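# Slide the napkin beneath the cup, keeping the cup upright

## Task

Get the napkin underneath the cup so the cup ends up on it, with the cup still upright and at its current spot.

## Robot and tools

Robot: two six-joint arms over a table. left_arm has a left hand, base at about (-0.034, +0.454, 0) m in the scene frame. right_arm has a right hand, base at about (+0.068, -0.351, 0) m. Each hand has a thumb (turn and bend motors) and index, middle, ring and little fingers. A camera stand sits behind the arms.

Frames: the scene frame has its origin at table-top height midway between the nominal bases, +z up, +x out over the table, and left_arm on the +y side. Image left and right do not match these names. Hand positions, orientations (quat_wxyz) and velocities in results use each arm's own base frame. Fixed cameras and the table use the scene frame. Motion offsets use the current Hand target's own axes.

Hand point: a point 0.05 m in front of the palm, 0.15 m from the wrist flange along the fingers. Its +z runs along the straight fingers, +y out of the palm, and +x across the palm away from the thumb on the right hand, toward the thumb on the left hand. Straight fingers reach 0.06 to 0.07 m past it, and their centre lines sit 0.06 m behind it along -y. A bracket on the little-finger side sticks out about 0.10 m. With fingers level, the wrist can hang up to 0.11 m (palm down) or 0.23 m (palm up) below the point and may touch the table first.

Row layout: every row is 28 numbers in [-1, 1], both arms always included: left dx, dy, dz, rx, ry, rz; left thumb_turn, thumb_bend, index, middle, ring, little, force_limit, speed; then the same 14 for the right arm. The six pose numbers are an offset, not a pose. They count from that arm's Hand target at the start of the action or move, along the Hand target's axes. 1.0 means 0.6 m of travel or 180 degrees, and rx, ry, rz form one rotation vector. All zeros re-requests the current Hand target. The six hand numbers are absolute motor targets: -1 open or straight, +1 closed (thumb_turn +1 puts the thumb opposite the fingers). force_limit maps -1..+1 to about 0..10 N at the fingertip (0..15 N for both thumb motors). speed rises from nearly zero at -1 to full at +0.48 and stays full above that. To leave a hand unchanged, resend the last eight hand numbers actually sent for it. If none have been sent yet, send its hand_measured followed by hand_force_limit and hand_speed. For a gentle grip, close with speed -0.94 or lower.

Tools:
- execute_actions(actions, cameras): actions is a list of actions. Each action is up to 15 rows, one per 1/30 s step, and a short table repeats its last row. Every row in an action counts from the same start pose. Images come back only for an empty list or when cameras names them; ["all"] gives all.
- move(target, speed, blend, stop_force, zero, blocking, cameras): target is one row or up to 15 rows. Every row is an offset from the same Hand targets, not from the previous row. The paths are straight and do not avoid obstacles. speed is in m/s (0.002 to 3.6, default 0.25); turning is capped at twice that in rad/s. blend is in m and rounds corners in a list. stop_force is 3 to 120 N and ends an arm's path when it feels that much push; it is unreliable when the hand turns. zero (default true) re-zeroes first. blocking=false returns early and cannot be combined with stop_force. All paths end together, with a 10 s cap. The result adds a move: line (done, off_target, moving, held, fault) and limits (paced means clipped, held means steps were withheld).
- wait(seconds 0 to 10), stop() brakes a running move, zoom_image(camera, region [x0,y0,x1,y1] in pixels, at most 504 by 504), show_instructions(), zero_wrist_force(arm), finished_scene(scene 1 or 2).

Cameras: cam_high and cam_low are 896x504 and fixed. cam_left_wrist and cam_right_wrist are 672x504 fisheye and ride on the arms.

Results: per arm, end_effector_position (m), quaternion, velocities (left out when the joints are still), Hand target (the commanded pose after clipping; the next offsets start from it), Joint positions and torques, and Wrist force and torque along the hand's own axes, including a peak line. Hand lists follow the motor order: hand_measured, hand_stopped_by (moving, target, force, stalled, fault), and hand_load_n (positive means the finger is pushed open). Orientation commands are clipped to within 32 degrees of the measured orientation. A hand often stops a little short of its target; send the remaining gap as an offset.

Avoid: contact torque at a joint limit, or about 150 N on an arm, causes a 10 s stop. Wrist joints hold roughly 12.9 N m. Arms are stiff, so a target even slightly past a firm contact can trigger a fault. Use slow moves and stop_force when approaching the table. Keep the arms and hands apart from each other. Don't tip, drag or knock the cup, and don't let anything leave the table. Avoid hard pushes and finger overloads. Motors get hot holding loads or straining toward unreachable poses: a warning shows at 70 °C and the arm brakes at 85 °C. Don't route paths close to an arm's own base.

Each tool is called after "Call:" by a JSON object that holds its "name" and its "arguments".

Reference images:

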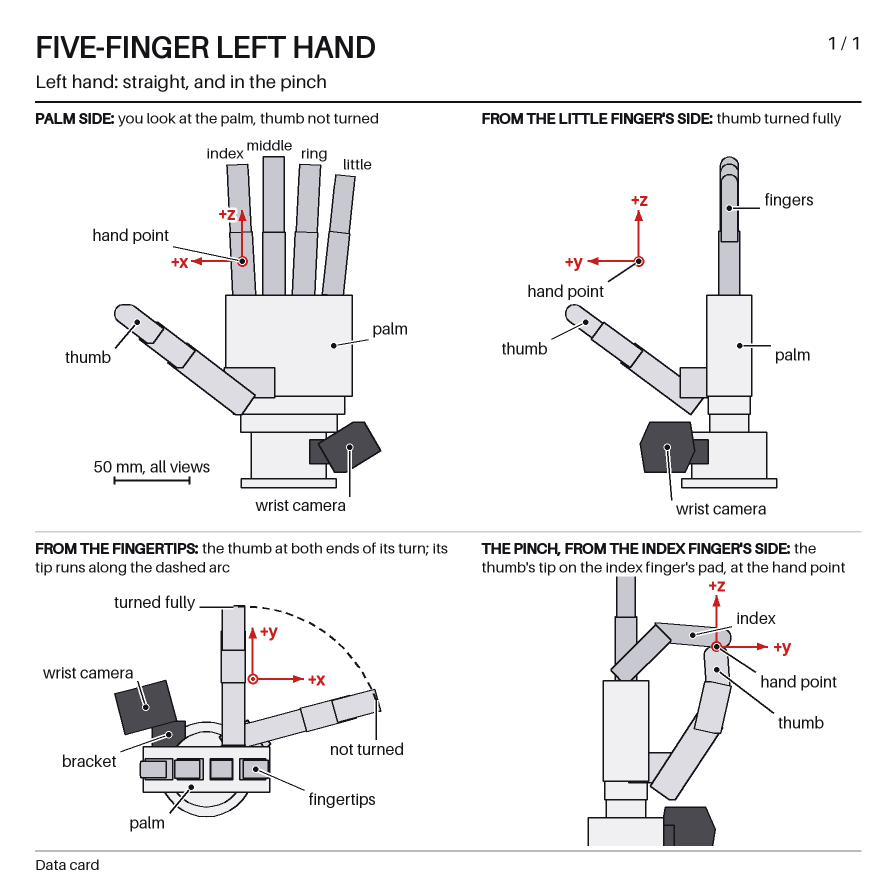

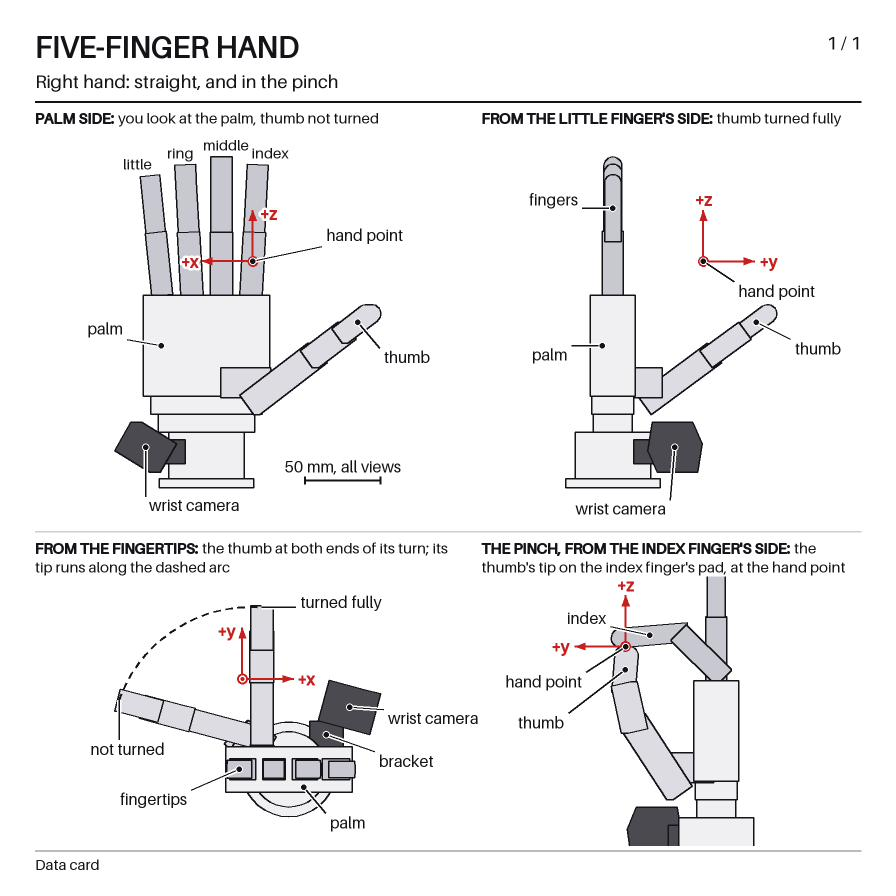

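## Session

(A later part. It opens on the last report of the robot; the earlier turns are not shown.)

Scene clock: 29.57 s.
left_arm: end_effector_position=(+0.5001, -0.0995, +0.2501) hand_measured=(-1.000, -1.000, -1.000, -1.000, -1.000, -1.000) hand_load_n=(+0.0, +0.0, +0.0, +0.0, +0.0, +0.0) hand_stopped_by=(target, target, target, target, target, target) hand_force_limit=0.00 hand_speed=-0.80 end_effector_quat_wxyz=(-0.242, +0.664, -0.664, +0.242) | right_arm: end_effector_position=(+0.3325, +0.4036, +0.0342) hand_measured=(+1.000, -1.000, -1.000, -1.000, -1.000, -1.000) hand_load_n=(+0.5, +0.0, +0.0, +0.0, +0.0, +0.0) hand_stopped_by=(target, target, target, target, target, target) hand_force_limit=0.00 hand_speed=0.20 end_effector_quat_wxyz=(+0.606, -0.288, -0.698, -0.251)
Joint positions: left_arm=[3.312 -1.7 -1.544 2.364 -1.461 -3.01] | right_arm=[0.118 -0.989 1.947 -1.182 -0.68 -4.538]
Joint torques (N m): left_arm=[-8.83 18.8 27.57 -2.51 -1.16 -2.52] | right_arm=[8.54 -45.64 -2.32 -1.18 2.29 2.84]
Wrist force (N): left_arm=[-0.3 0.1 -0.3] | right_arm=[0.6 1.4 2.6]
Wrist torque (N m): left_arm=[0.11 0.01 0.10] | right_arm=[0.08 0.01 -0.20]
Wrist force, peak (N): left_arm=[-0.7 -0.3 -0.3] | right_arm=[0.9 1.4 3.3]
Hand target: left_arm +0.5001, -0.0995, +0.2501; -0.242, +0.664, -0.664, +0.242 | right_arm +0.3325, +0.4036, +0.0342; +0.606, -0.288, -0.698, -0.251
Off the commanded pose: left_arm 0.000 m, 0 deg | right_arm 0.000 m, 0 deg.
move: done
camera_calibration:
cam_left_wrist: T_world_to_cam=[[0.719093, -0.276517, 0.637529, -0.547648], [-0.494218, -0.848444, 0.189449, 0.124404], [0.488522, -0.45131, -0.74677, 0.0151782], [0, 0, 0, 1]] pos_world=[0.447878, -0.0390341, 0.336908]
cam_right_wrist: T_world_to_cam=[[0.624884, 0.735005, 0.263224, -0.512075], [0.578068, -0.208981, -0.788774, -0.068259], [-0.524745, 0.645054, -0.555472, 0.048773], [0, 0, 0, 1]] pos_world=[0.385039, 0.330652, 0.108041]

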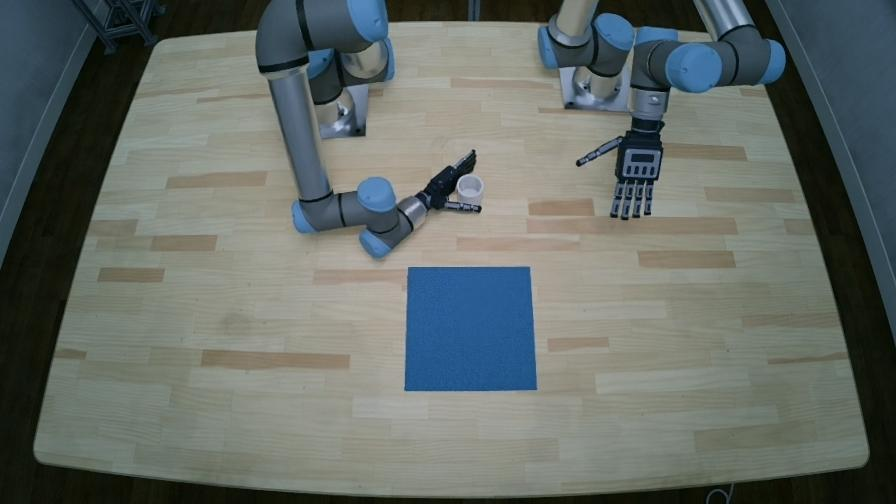

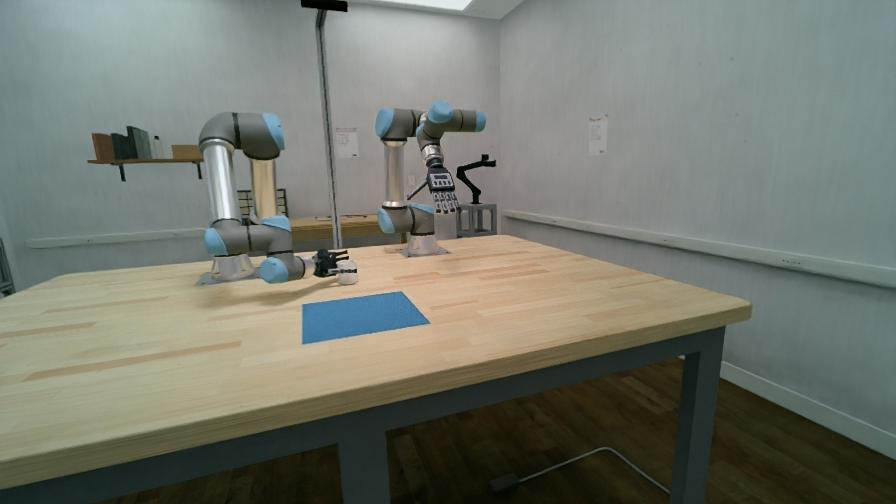

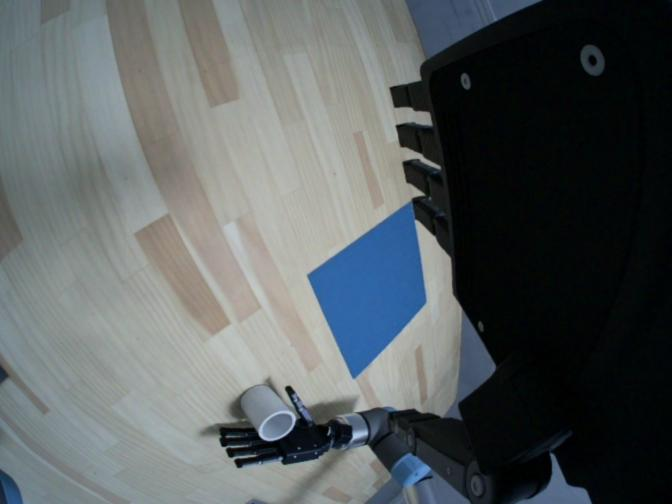

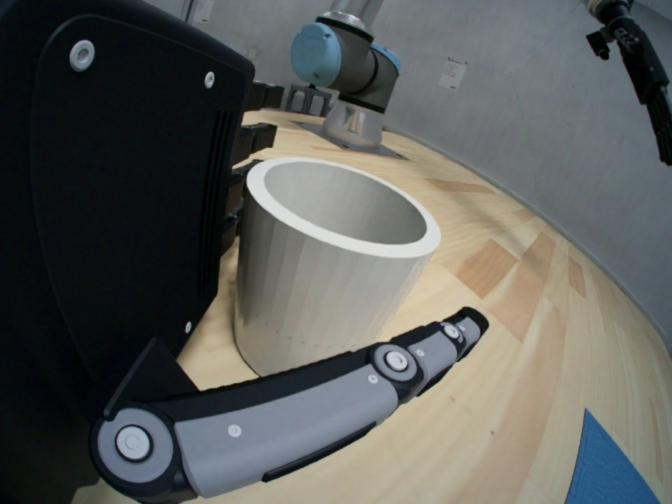

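Call:
{"name": "move", "arguments": {"target": [0,0,0,0,0,0,-1,-1,-1,-1,-1,-1,0,-0.8, 0,0.0083,0,0,0,0,1,-1,-0.2,-0.2,-1,-1,-0.4,-0.3], "speed": 0.05, "cameras": ["all"]}}

Call:
{"name": "zoom_image", "arguments": {"camera": "cam_high", "region": [400, 140, 530, 245]}}

Scene clock: 31.17 s.
left_arm: end_effector_position=(+0.5001, -0.0995, +0.2501) hand_measured=(-1.000, -1.000, -1.000, -1.000, -1.000, -1.000) hand_load_n=(+0.0, +0.0, +0.0, +0.0, -0.5, +0.0) hand_stopped_by=(target, target, target, target, target, target) hand_force_limit=0.00 hand_speed=-0.80 end_effector_quat_wxyz=(-0.242, +0.664, -0.664, +0.242) | right_arm: end_effector_position=(+0.3359, +0.4071, +0.0342) hand_measured=(+1.000, -1.000, -0.200, -0.200, -1.000, -1.000) hand_load_n=(+0.0, +0.0, +0.5, +0.0, +0.0, +0.0) hand_stopped_by=(target, target, target, target, target, target) hand_force_limit=-0.40 hand_speed=-0.30 end_effector_quat_wxyz=(+0.606, -0.288, -0.698, -0.251)
Joint positions: left_arm=[3.312 -1.7 -1.544 2.364 -1.461 -3.01] | right_arm=[0.124 -0.983 1.934 -1.177 -0.674 -4.536]
Joint torques (N m): left_arm=[-8.25 18.34 27.75 -2.51 -1.09 -2.37] | right_arm=[9.21 -19.63 -16.86 1.99 2.36 2.8]
Wrist force (N): left_arm=[-0.6 -0.1 -0.3] | right_arm=[0.7 0.7 2.8]
Wrist torque (N m): left_arm=[0.09 0.04 0.08] | right_arm=[0.02 0.01 -0.19]
Wrist force, peak (N): left_arm=[-0.6 -0.1 -0.2] | right_arm=[0.2 0.5 3.4]
Hand target: left_arm +0.5001, -0.0995, +0.2501; -0.242, +0.664, -0.664, +0.242 | right_arm +0.3360, +0.4072, +0.0342; +0.606, -0.288, -0.698, -0.251
Off the commanded pose: left_arm 0.000 m, 0 deg | right_arm 0.000 m, 0 deg.
move: done
camera_calibration:
cam_left_wrist: T_world_to_cam=[[0.719093, -0.276517, 0.637529, -0.547648], [-0.494218, -0.848444, 0.189449, 0.124404], [0.488522, -0.45131, -0.74677, 0.0151782], [0, 0, 0, 1]] pos_world=[0.447878, -0.0390341, 0.336908]
cam_right_wrist: T_world_to_cam=[[0.624884, 0.735005, 0.263224, -0.516761], [0.578068, -0.208981, -0.788774, -0.0695717], [-0.524745, 0.645054, -0.555472, 0.0484165], [0, 0, 0, 1]] pos_world=[0.388539, 0.334052, 0.108041]

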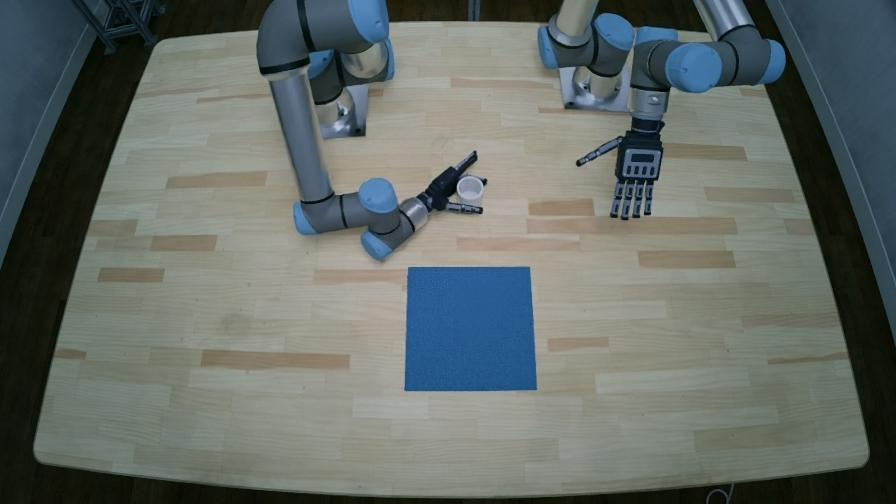

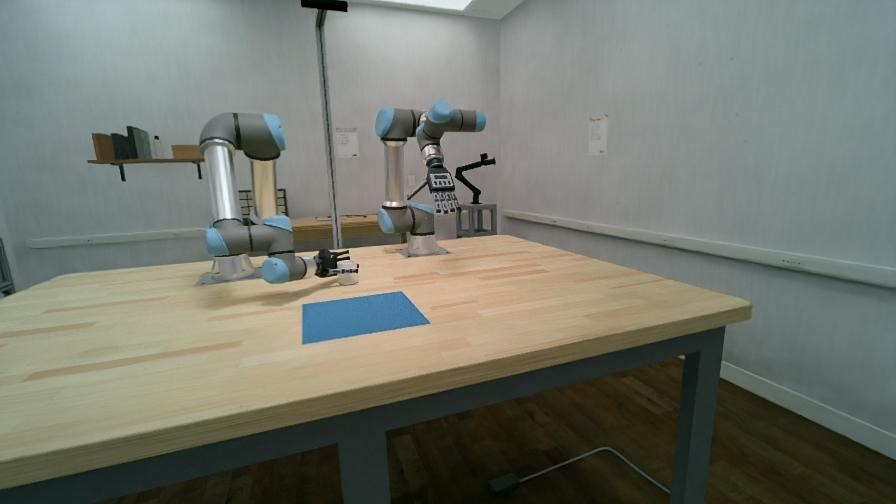

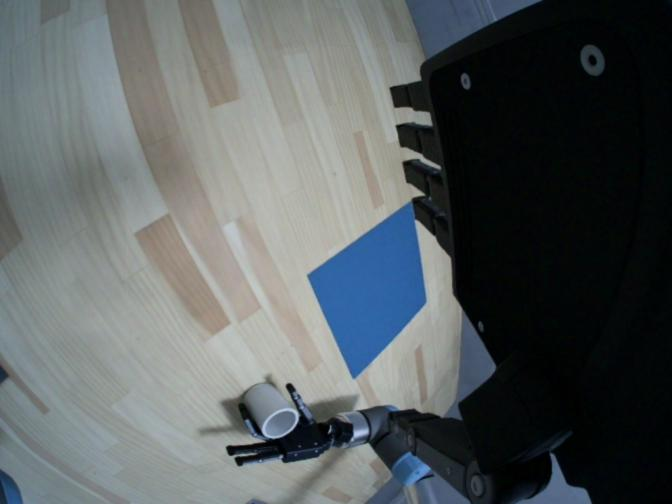

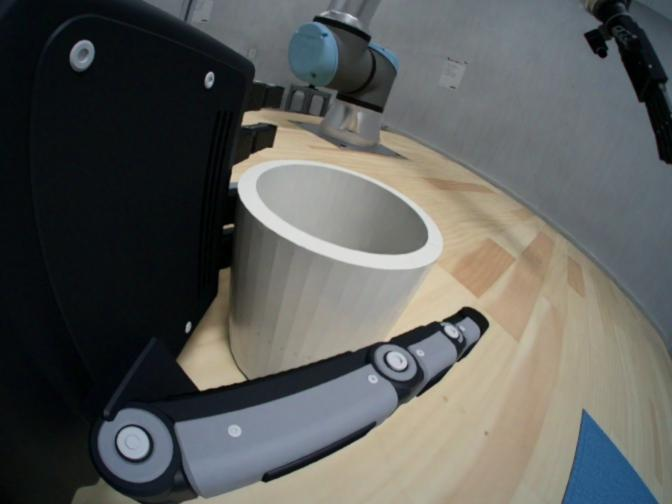

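Scaled by 3.877.

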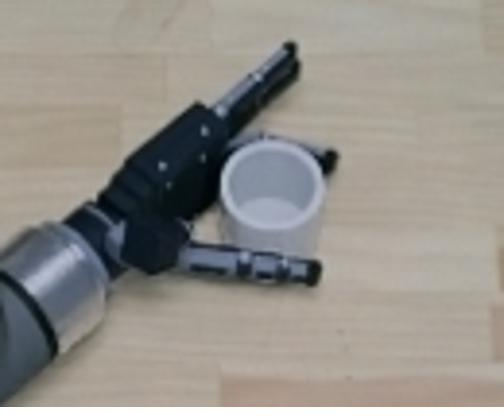

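Call:
{"name": "move", "arguments": {"target": [0,0,0,0,0,0,-1,-1,-1,-1,-1,-1,0,-0.8, 0,0,0,0,0,0,1,0.3,-0.2,-0.2,-1,-1,-0.5,-0.7], "cameras": ["all"]}}

Call:
{"name": "zoom_image", "arguments": {"camera": "cam_high", "region": [400, 140, 530, 245]}}

Scene clock: 34.30 s.
left_arm: end_effector_position=(+0.5001, -0.0995, +0.2501) hand_measured=(-1.000, -1.000, -1.000, -1.000, -1.000, -1.000) hand_load_n=(+0.0, +0.0, +0.0, +0.0, +0.0, +0.0) hand_stopped_by=(target, target, target, target, target, target) hand_force_limit=0.00 hand_speed=-0.80 end_effector_quat_wxyz=(-0.242, +0.664, -0.664, +0.242) | right_arm: end_effector_position=(+0.3360, +0.4072, +0.0342) hand_measured=(+1.000, -0.732, -0.200, -0.200, -1.000, -1.000) hand_load_n=(-1.0, +4.0, +4.5, +0.0, +0.0, +0.0) hand_stopped_by=(target, force, target, target, target, target) hand_force_limit=-0.50 hand_speed=-0.70 end_effector_quat_wxyz=(+0.606, -0.288, -0.698, -0.251)
Joint positions: left_arm=[3.312 -1.7 -1.544 2.364 -1.461 -3.01] | right_arm=[0.124 -0.983 1.934 -1.177 -0.674 -4.536]
Joint torques (N m): left_arm=[-8.1 19.02 28.79 -2.65 -1.07 -2.38] | right_arm=[8.6 -19.97 -15.78 2 1.87 2.67]
Wrist force (N): left_arm=[-0.6 0.2 -0.1] | right_arm=[2.0 1.6 2.1]
Wrist torque (N m): left_arm=[0.12 0.05 0.08] | right_arm=[0.08 0.05 -0.14]
Wrist force, peak (N): left_arm=[-0.7 -0.3 -0.3] | right_arm=[2.5 1.7 1.9]
Hand target: left_arm +0.5001, -0.0995, +0.2501; -0.242, +0.664, -0.664, +0.242 | right_arm +0.3360, +0.4072, +0.0342; +0.606, -0.288, -0.698, -0.251
Off the commanded pose: left_arm 0.000 m, 0 deg | right_arm 0.000 m, 0 deg.
move: done
camera_calibration:
cam_left_wrist: T_world_to_cam=[[0.719093, -0.276517, 0.637529, -0.547648], [-0.494218, -0.848444, 0.189449, 0.124404], [0.488522, -0.45131, -0.74677, 0.0151782], [0, 0, 0, 1]] pos_world=[0.447878, -0.0390341, 0.336908]
cam_right_wrist: T_world_to_cam=[[0.624884, 0.735005, 0.263224, -0.516897], [0.578068, -0.208981, -0.788774, -0.0696086], [-0.524745, 0.645054, -0.555472, 0.0484044], [0, 0, 0, 1]] pos_world=[0.388639, 0.334152, 0.108041]

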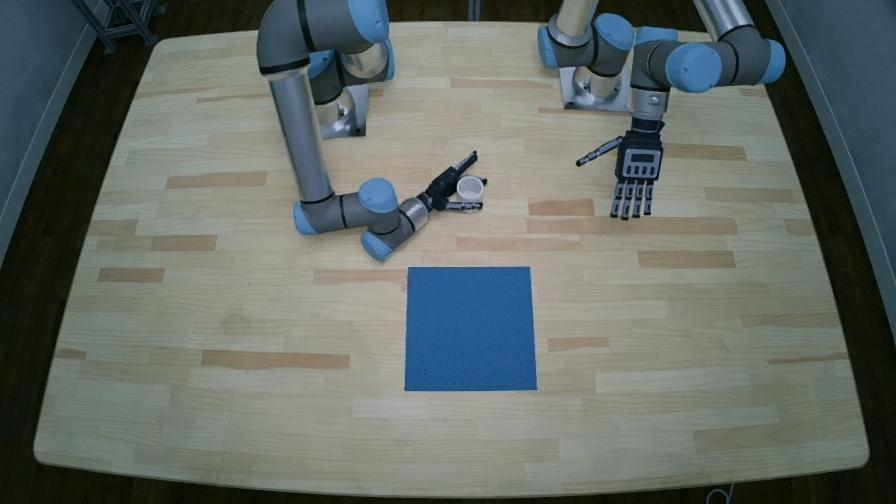

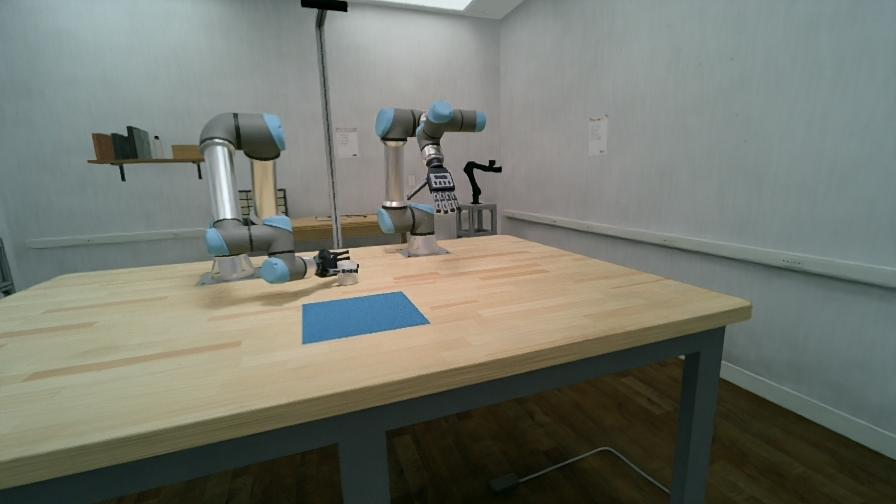

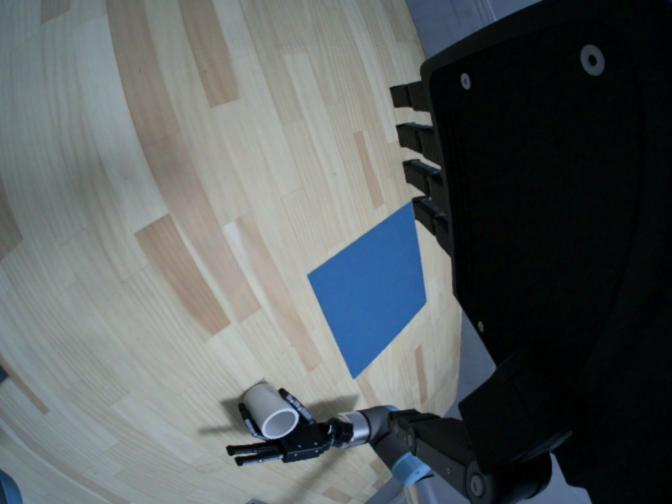

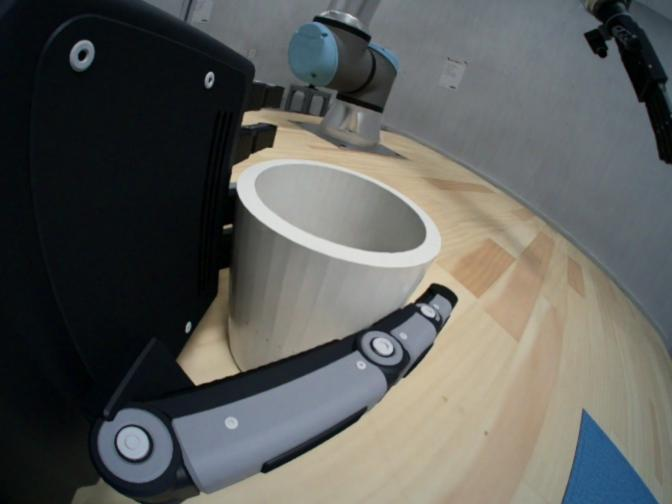

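Scaled by 3.877.

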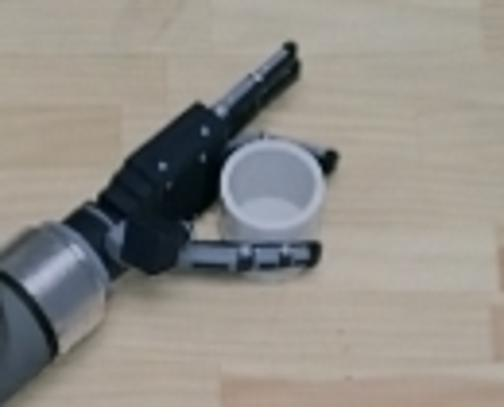

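Call:
{"name": "move", "arguments": {"target": [0,0,0,0,0,0,-1,-1,-1,-1,-1,-1,0,-0.8, 0,0,0,0,0,0,1,0.3,0.4,0.4,-1,-1,0.1,-0.8], "cameras": ["cam_high","cam_right_wrist"]}}

Call:
{"name": "zoom_image", "arguments": {"camera": "cam_high", "region": [400, 140, 530, 245]}}

Scene clock: 35.03 s.
left_arm: end_effector_position=(+0.5001, -0.0995, +0.2501) hand_measured=(-1.000, -1.000, -1.000, -1.000, -1.000, -1.000) hand_load_n=(+0.0, +0.0, +0.0, +0.0, +0.0, +0.0) hand_stopped_by=(target, target, target, target, target, target) hand_force_limit=0.00 hand_speed=-0.80 end_effector_quat_wxyz=(-0.242, +0.664, -0.664, +0.242) | right_arm: end_effector_position=(+0.3360, +0.4072, +0.0342) hand_measured=(+1.000, -0.734, -0.184, -0.110, -1.000, -1.000) hand_load_n=(+0.0, +10.0, +5.5, +7.0, +0.0, +0.0) hand_stopped_by=(target, force, force, force, target, target) hand_force_limit=0.10 hand_speed=-0.80 end_effector_quat_wxyz=(+0.606, -0.288, -0.698, -0.251)
Joint positions: left_arm=[3.312 -1.7 -1.544 2.364 -1.461 -3.01] | right_arm=[0.124 -0.983 1.934 -1.177 -0.674 -4.536]
Joint torques (N m): left_arm=[-8.42 18.33 27.59 -2.66 -1.12 -2.49] | right_arm=[8.55 -20.61 -13.84 1.38 1.57 2.54]
Wrist force (N): left_arm=[-0.3 0.0 -0.2] | right_arm=[0.6 1.1 2.4]
Wrist torque (N m): left_arm=[0.09 0.01 0.10] | right_arm=[0.06 0.05 -0.16]
Wrist force, peak (N): left_arm=[-0.8 0.1 -0.5] | right_arm=[2.5 1.8 2.0]
Hand target: left_arm +0.5001, -0.0995, +0.2501; -0.242, +0.664, -0.664, +0.242 | right_arm +0.3360, +0.4072, +0.0342; +0.606, -0.288, -0.698, -0.251
Off the commanded pose: left_arm 0.000 m, 0 deg | right_arm 0.000 m, 0 deg.
move: done
camera_calibration:
cam_right_wrist: T_world_to_cam=[[0.624884, 0.735005, 0.263224, -0.516897], [0.578068, -0.208981, -0.788774, -0.0696086], [-0.524745, 0.645054, -0.555472, 0.0484044], [0, 0, 0, 1]] pos_world=[0.388639, 0.334152, 0.108041]
Images, in order (width x height): cam_high 896x504, cam_right_wrist 672x504.

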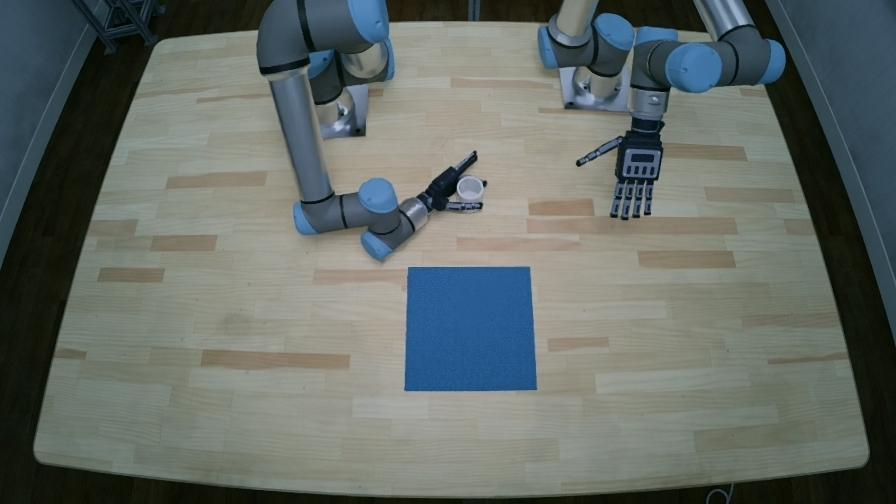

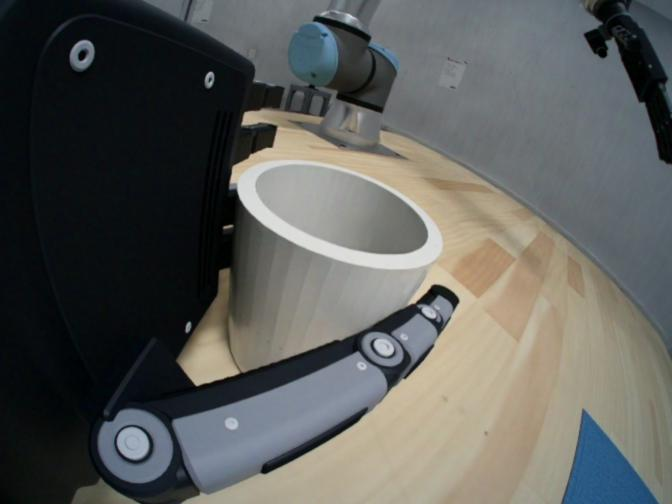

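Scaled by 3.877.

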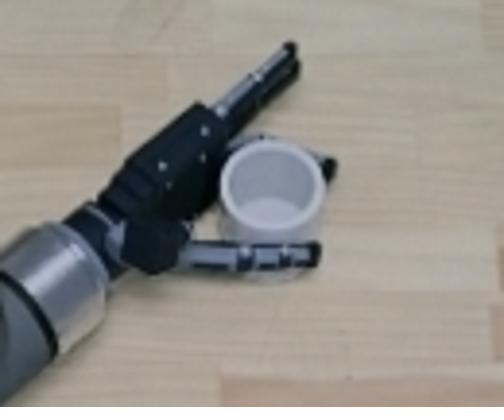

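Call:
{"name": "move", "arguments": {"target": [0,0,0,0,0,0,-1,-1,-1,-1,-1,-1,0,-0.8, 0.2476,0,-0.0348,0,0,0,1,0.3,0.4,0.4,-1,-1,0.1,-0.8], "speed": 0.15, "cameras": ["all"]}}

Scene clock: 36.83 s.
left_arm: end_effector_position=(+0.5001, -0.0995, +0.2501) hand_measured=(-1.000, -1.000, -1.000, -1.000, -1.000, -1.000) hand_load_n=(+0.0, +0.0, +0.0, +0.0, +0.0, +0.0) hand_stopped_by=(target, target, target, target, target, target) hand_force_limit=0.00 hand_speed=-0.80 end_effector_quat_wxyz=(-0.242, +0.664, -0.664, +0.242) | right_arm: end_effector_position=(+0.3358, +0.4071, +0.1842) hand_measured=(+1.000, -0.734, -0.184, -0.110, -1.000, -1.000) hand_load_n=(+0.5, +9.5, +5.5, +7.0, +0.0, +0.0) hand_stopped_by=(target, force, force, force, target, target) hand_force_limit=0.10 hand_speed=-0.80 end_effector_quat_wxyz=(+0.606, -0.288, -0.698, -0.251)
Joint positions: left_arm=[3.312 -1.7 -1.544 2.364 -1.461 -3.01] | right_arm=[0.124 -1.242 1.831 -0.815 -0.674 -4.536]
Joint torques (N m): left_arm=[-7.87 18.47 28.12 -2.54 -0.98 -2.35] | right_arm=[-11.39 -41.06 -22.39 2.14 -1.58 -3.46]
Wrist force (N): left_arm=[-0.6 0.0 -0.3] | right_arm=[-1.3 1.3 2.8]
Wrist torque (N m): left_arm=[0.09 0.05 0.09] | right_arm=[0.05 0.04 -0.09]
Wrist force, peak (N): left_arm=[-0.4 -0.4 -0.4] | right_arm=[-2.6 1.3 3.0]
Hand target: left_arm +0.5001, -0.0995, +0.2501; -0.242, +0.664, -0.664, +0.242 | right_arm +0.3359, +0.4071, +0.1843; +0.606, -0.288, -0.698, -0.251
Off the commanded pose: left_arm 0.000 m, 0 deg | right_arm 0.000 m, 0 deg.
move: done
camera_calibration:
cam_left_wrist: T_world_to_cam=[[0.719093, -0.276517, 0.637529, -0.547648], [-0.494218, -0.848444, 0.189449, 0.124404], [0.488522, -0.45131, -0.74677, 0.0151782], [0, 0, 0, 1]] pos_world=[0.447878, -0.0390341, 0.336908]
cam_right_wrist: T_world_to_cam=[[0.624884, 0.735005, 0.263224, -0.556182], [0.578068, -0.208981, -0.788774, 0.0488022], [-0.524745, 0.645054, -0.555472, 0.131685], [0, 0, 0, 1]] pos_world=[0.388439, 0.334052, 0.258041]

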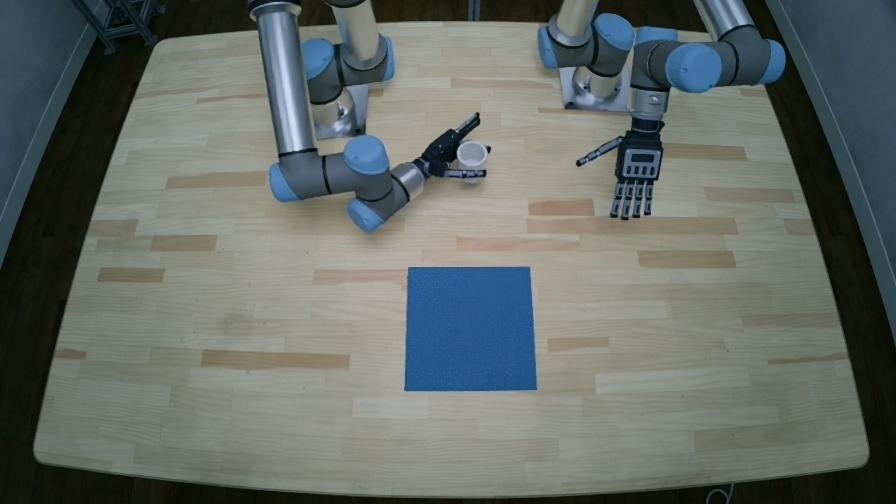

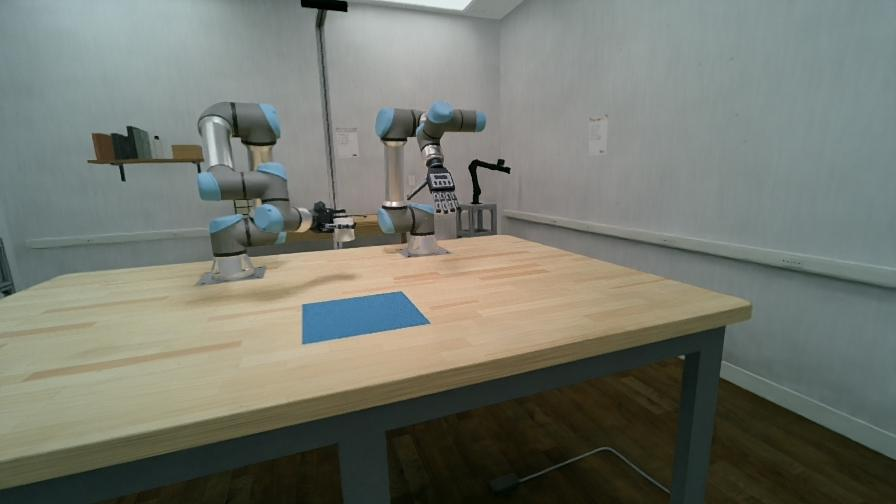

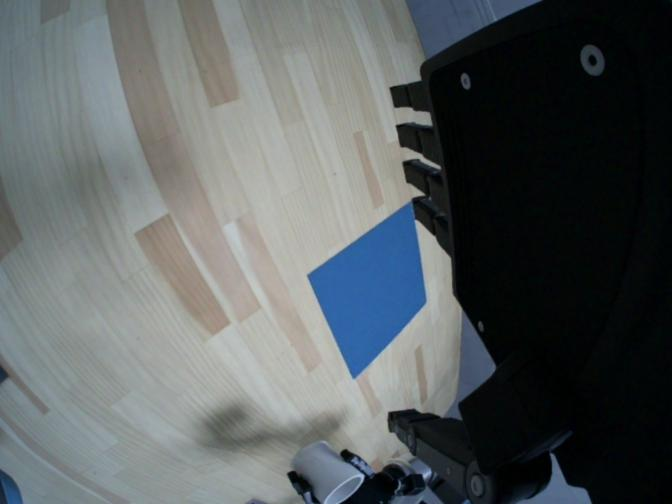

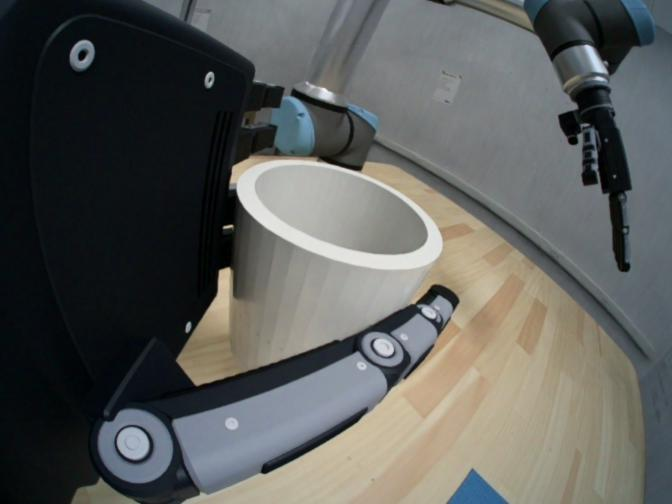

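Call:
{"name": "move", "arguments": {"target": [[0,0,0,0,0,0,-1,-1,-1,-1,-1,-1,0,-0.8, -0.0558,-0.3217,-0.5882,0,0,0,1,0.3,0.4,0.4,-1,-1,0.1,-0.8],[0.5525,0.0347,0.2538,0,0,0,-1,-1,-1,-1,-1,-1,0,-0.8, -0.0558,-0.3217,-0.5882,0,0,0,1,0.3,0.4,0.4,-1,-1,0.1,-0.8]], "speed": 0.3, "cameras": ["all"]}}

Scene clock: 41.43 s.
left_arm: end_effector_position=(+0.5821, -0.4310, +0.1200) hand_measured=(-1.000, -1.000, -1.000, -1.000, -1.000, -1.000) hand_load_n=(+0.0, +0.0, +0.0, +0.0, +0.0, +0.0) hand_stopped_by=(target, target, target, target, target, target) hand_force_limit=0.00 hand_speed=-0.80 end_effector_quat_wxyz=(-0.242, +0.664, -0.664, +0.242) | right_arm: end_effector_position=(+0.4500, +0.0203, +0.2002) hand_measured=(+1.000, -0.734, -0.184, -0.110, -1.000, -1.000) hand_load_n=(+0.5, +9.5, +5.5, +7.5, +0.0, -0.5) hand_stopped_by=(target, force, force, force, target, target) hand_force_limit=0.10 hand_speed=-0.80 end_effector_quat_wxyz=(+0.606, -0.288, -0.698, -0.251)
Joint positions: left_arm=[2.652 -2.332 -0.964 2.363 -1.878 -3.529] | right_arm=[-0.543 -1.016 1.434 -0.563 -1.332 -4.679]
Joint torques (N m): left_arm=[-7.76 41.1 27.63 -3.09 -1.81 -2.58] | right_arm=[-10.3 -25.15 -22.91 3.22 -1.87 -3.34]
Wrist force (N): left_arm=[-0.6 0.2 0.5] | right_arm=[-1.6 0.9 2.7]
Wrist torque (N m): left_arm=[0.08 0.04 0.08] | right_arm=[0.03 0.07 -0.13]
Wrist force, peak (N): left_arm=[-1.8 -0.3 -0.8] | right_arm=[-1.4 2.4 4.2]
Hand target: left_arm +0.5821, -0.4310, +0.1200; -0.242, +0.664, -0.664, +0.242 | right_arm +0.4500, +0.0203, +0.2002; +0.606, -0.288, -0.698, -0.251
Off the commanded pose: left_arm 0.000 m, 0 deg | right_arm 0.000 m, 0 deg.
move: done
camera_calibration:
cam_left_wrist: T_world_to_cam=[[0.719062, -0.276489, 0.637576, -0.61522], [-0.494227, -0.848436, 0.189462, -0.0916413], [0.488558, -0.451342, -0.746727, -0.271591], [0, 0, 0, 1]] pos_world=[0.529778, -0.370434, 0.206807]
cam_right_wrist: T_world_to_cam=[[0.624884, 0.735005, 0.263224, -0.347393], [0.578068, -0.208981, -0.788774, -0.0853686], [-0.524745, 0.645054, -0.555472, 0.449952], [0, 0, 0, 1]] pos_world=[0.502539, -0.0527485, 0.274041]

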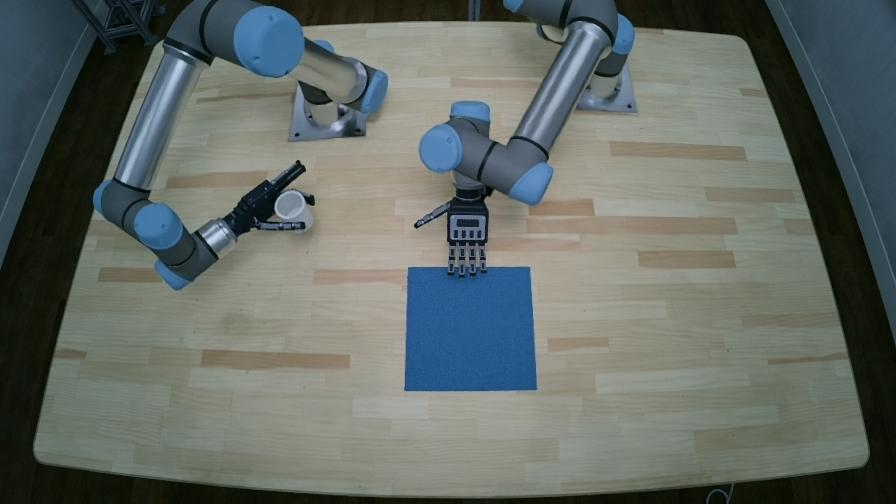

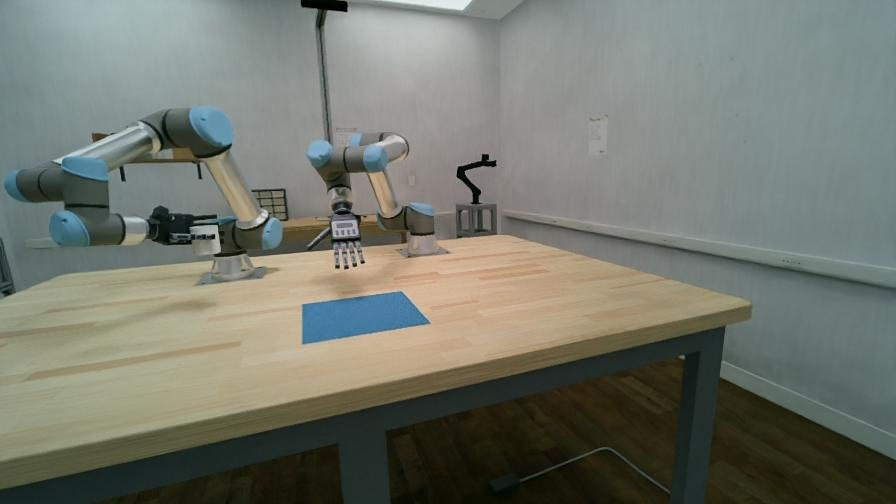

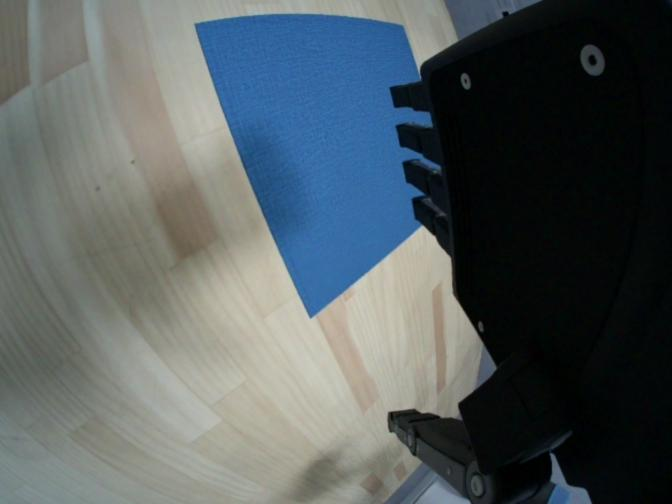

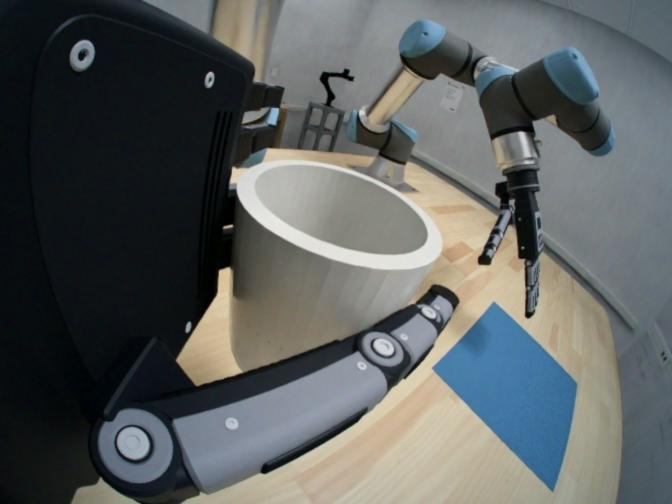

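Call:
{"name": "move", "arguments": {"target": [0,0.075,0.0894,0,0,0,-1,-1,-1,-1,-1,-1,0,-0.8, 0,0,0,0,0,0,1,0.3,0.4,0.4,-1,-1,0.1,-0.8], "speed": 0.2, "cameras": []}}

Call:
{"name": "move", "arguments": {"target": [0,0.0643,0.0766,0,0,0,-1,-1,-1,-1,-1,-1,0,-0.8, 0,0,0,0,0,0,1,0.3,0.4,0.4,-1,-1,0.1,-0.8], "speed": 0.02, "stop_force": 8, "cameras": ["cam_high","cam_low","cam_left_wrist"]}}

Scene clock: 42.83 s.
left_arm: end_effector_position=(+0.5821, -0.4310, +0.0501) hand_measured=(-1.000, -1.000, -1.000, -1.000, -1.000, -1.000) hand_load_n=(+0.0, +0.0, +0.0, +0.0, -0.5, +0.0) hand_stopped_by=(target, target, target, target, target, target) hand_force_limit=0.00 hand_speed=-0.80 end_effector_quat_wxyz=(-0.242, +0.664, -0.664, +0.242) | right_arm: end_effector_position=(+0.4500, +0.0203, +0.2002) hand_measured=(+1.000, -0.734, -0.184, -0.110, -1.000, -1.000) hand_load_n=(+1.0, +9.5, +5.5, +7.0, +0.0, +0.0) hand_stopped_by=(target, force, force, force, target, target) hand_force_limit=0.10 hand_speed=-0.80 end_effector_quat_wxyz=(+0.606, -0.288, -0.698, -0.251)
Joint positions: left_arm=[2.652 -2.376 -1.069 2.512 -1.878 -3.529] | right_arm=[-0.543 -1.016 1.434 -0.563 -1.332 -4.679]
Joint torques (N m): left_arm=[4.88 41.53 9.29 1.27 1.21 2.58] | right_arm=[-10.34 -25.26 -22.95 3.27 -1.88 -3.49]
Wrist force (N): left_arm=[-0.4 0.0 0.3] | right_arm=[-1.6 1.0 2.9]
Wrist torque (N m): left_arm=[0.05 0.04 0.06] | right_arm=[0.03 0.06 -0.12]
Wrist force, peak (N): left_arm=[-0.5 0.9 1.2] | right_arm=[-1.6 1.1 3.0]
Hand target: left_arm +0.5821, -0.4310, +0.0500; -0.242, +0.664, -0.664, +0.242 | right_arm +0.4500, +0.0203, +0.2002; +0.606, -0.288, -0.698, -0.251
Off the commanded pose: left_arm 0.000 m, 0 deg | right_arm 0.000 m, 0 deg.
move: done
No camera images: "cameras" was empty.

Scene clock: 45.80 s.
left_arm: end_effector_position=(+0.5821, -0.4310, +0.0157) hand_measured=(-1.000, -1.000, -1.000, -1.000, -1.000, -1.000) hand_load_n=(+0.0, +0.0, +0.0, +0.5, +0.0, +0.0) hand_stopped_by=(target, target, target, target, target, target) hand_force_limit=0.00 hand_speed=-0.80 end_effector_quat_wxyz=(-0.242, +0.664, -0.664, +0.242) | right_arm: end_effector_position=(+0.4500, +0.0203, +0.2002) hand_measured=(+1.000, -0.734, -0.184, -0.110, -1.000, -1.000) hand_load_n=(+0.5, +9.5, +5.5, +7.5, +0.0, +0.0) hand_stopped_by=(target, force, force, force, target, target) hand_force_limit=0.10 hand_speed=-0.80 end_effector_quat_wxyz=(+0.606, -0.288, -0.698, -0.251)
Joint positions: left_arm=[2.652 -2.406 -1.106 2.579 -1.878 -3.529] | right_arm=[-0.543 -1.016 1.434 -0.563 -1.332 -4.679]
Joint torques (N m): left_arm=[8.12 49.31 22.8 -3.13 1.12 2.65] | right_arm=[-9.58 -25.49 -22.61 3.47 -1.92 -3.38]
Wrist force (N): left_arm=[-1.0 -4.7 -7.0] | right_arm=[-1.3 1.1 2.7]
Wrist torque (N m): left_arm=[0.62 -0.06 0.10] | right_arm=[0.06 0.03 -0.11]
Wrist force, peak (N): left_arm=[-1.4 -10.5 -20.2] | right_arm=[-1.6 1.3 2.9]
Hand target: left_arm +0.5821, -0.4310, +0.0157; -0.242, +0.664, -0.664, +0.242 (not the last commanded pose) | right_arm +0.4500, +0.0203, +0.2002; +0.606, -0.288, -0.698, -0.251
Off the commanded pose: left_arm 0.026 m, 0 deg | right_arm 0.000 m, 0 deg.
move: contact (left_arm)
camera_calibration:
cam_left_wrist: T_world_to_cam=[[0.719129, -0.276549, 0.637474, -0.54884], [-0.494241, -0.848423, 0.189487, -0.0718213], [0.488445, -0.451331, -0.746807, -0.349451], [0, 0, 0, 1]] pos_world=[0.529878, -0.370434, 0.102508]
Images, in order (width x height): cam_high 896x504, cam_low 896x504, cam_left_wrist 672x504.

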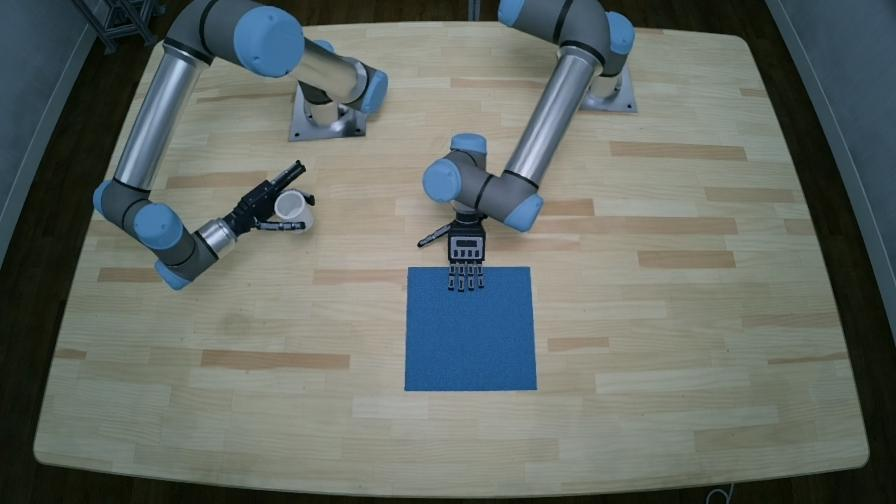

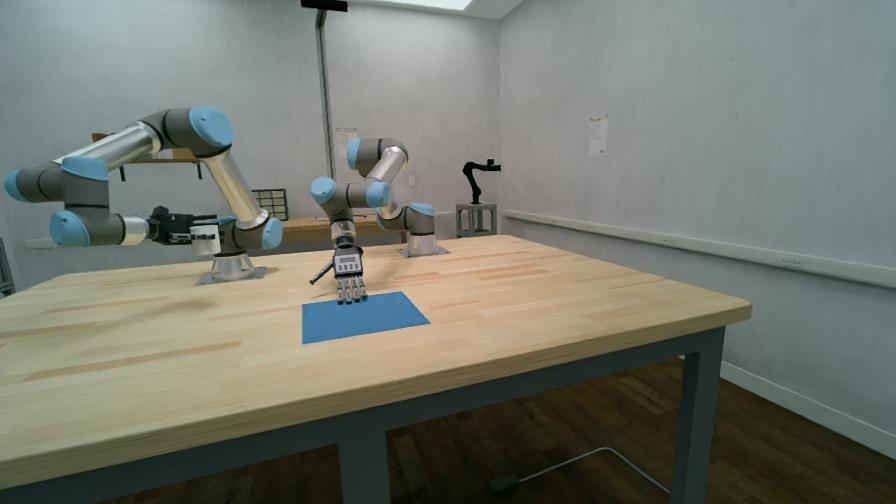

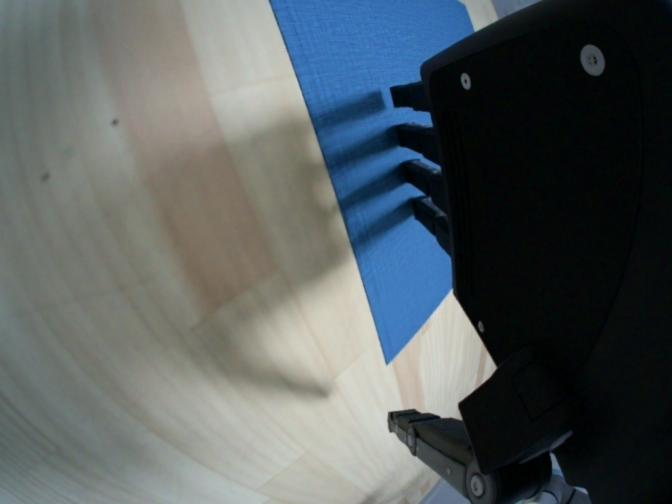

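Call:
{"name": "move", "arguments": {"target": [0.0013,0.0638,-0.0536,0,0,0,-1,-1,-1,-1,-1,-1,0,-0.8, 0,0,0,0,0,0,1,0.3,0.4,0.4,-1,-1,0.1,-0.8], "speed": 0.08, "stop_force": 30, "cameras": ["cam_high"]}}

Scene clock: 47.93 s.
left_arm: end_effector_position=(+0.5321, -0.4317, +0.0157) hand_measured=(-1.000, -1.000, -1.000, -1.000, -1.000, -1.000) hand_load_n=(+0.0, +0.0, +0.0, +1.0, +0.0, +0.0) hand_stopped_by=(target, target, target, target, target, target) hand_force_limit=0.00 hand_speed=-0.80 end_effector_quat_wxyz=(-0.242, +0.664, -0.664, +0.242) | right_arm: end_effector_position=(+0.4500, +0.0203, +0.2002) hand_measured=(+1.000, -0.734, -0.184, -0.110, -1.000, -1.000) hand_load_n=(+0.5, +9.5, +5.5, +7.0, +0.0, +0.0) hand_stopped_by=(target, force, force, force, target, target) hand_force_limit=0.10 hand_speed=-0.80 end_effector_quat_wxyz=(+0.606, -0.288, -0.698, -0.251)
Joint positions: left_arm=[2.609 -2.322 -1.265 2.642 -1.904 -3.566] | right_arm=[-0.543 -1.016 1.434 -0.563 -1.332 -4.679]
Joint torques (N m): left_arm=[-9.4 48.49 2.92 -0.24 -1.05 -2.53] | right_arm=[-8.84 -25.18 -22.88 3.21 -1.88 -3.4]
Wrist force (N): left_arm=[-0.8 -6.3 -2.1] | right_arm=[-1.5 0.9 2.8]
Wrist torque (N m): left_arm=[0.38 0.03 0.18] | right_arm=[0.04 0.07 -0.13]
Wrist force, peak (N): left_arm=[-1.1 -4.5 -7.3] | right_arm=[-1.7 1.4 3.0]
Hand target: left_arm +0.5321, -0.4317, +0.0157; -0.242, +0.664, -0.664, +0.242 | right_arm +0.4500, +0.0203, +0.2002; +0.606, -0.288, -0.698, -0.251
Off the commanded pose: left_arm 0.000 m, 0 deg | right_arm 0.000 m, 0 deg.
move: done
Images, in order (width x height): cam_high 896x504.

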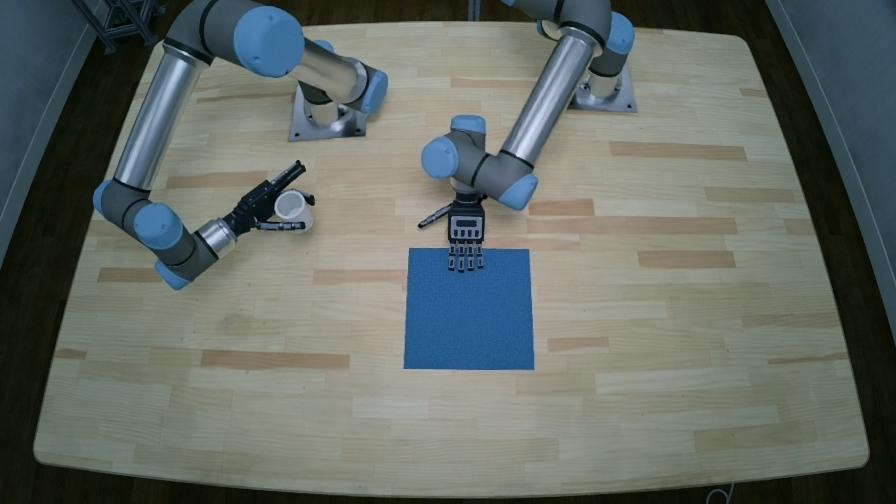

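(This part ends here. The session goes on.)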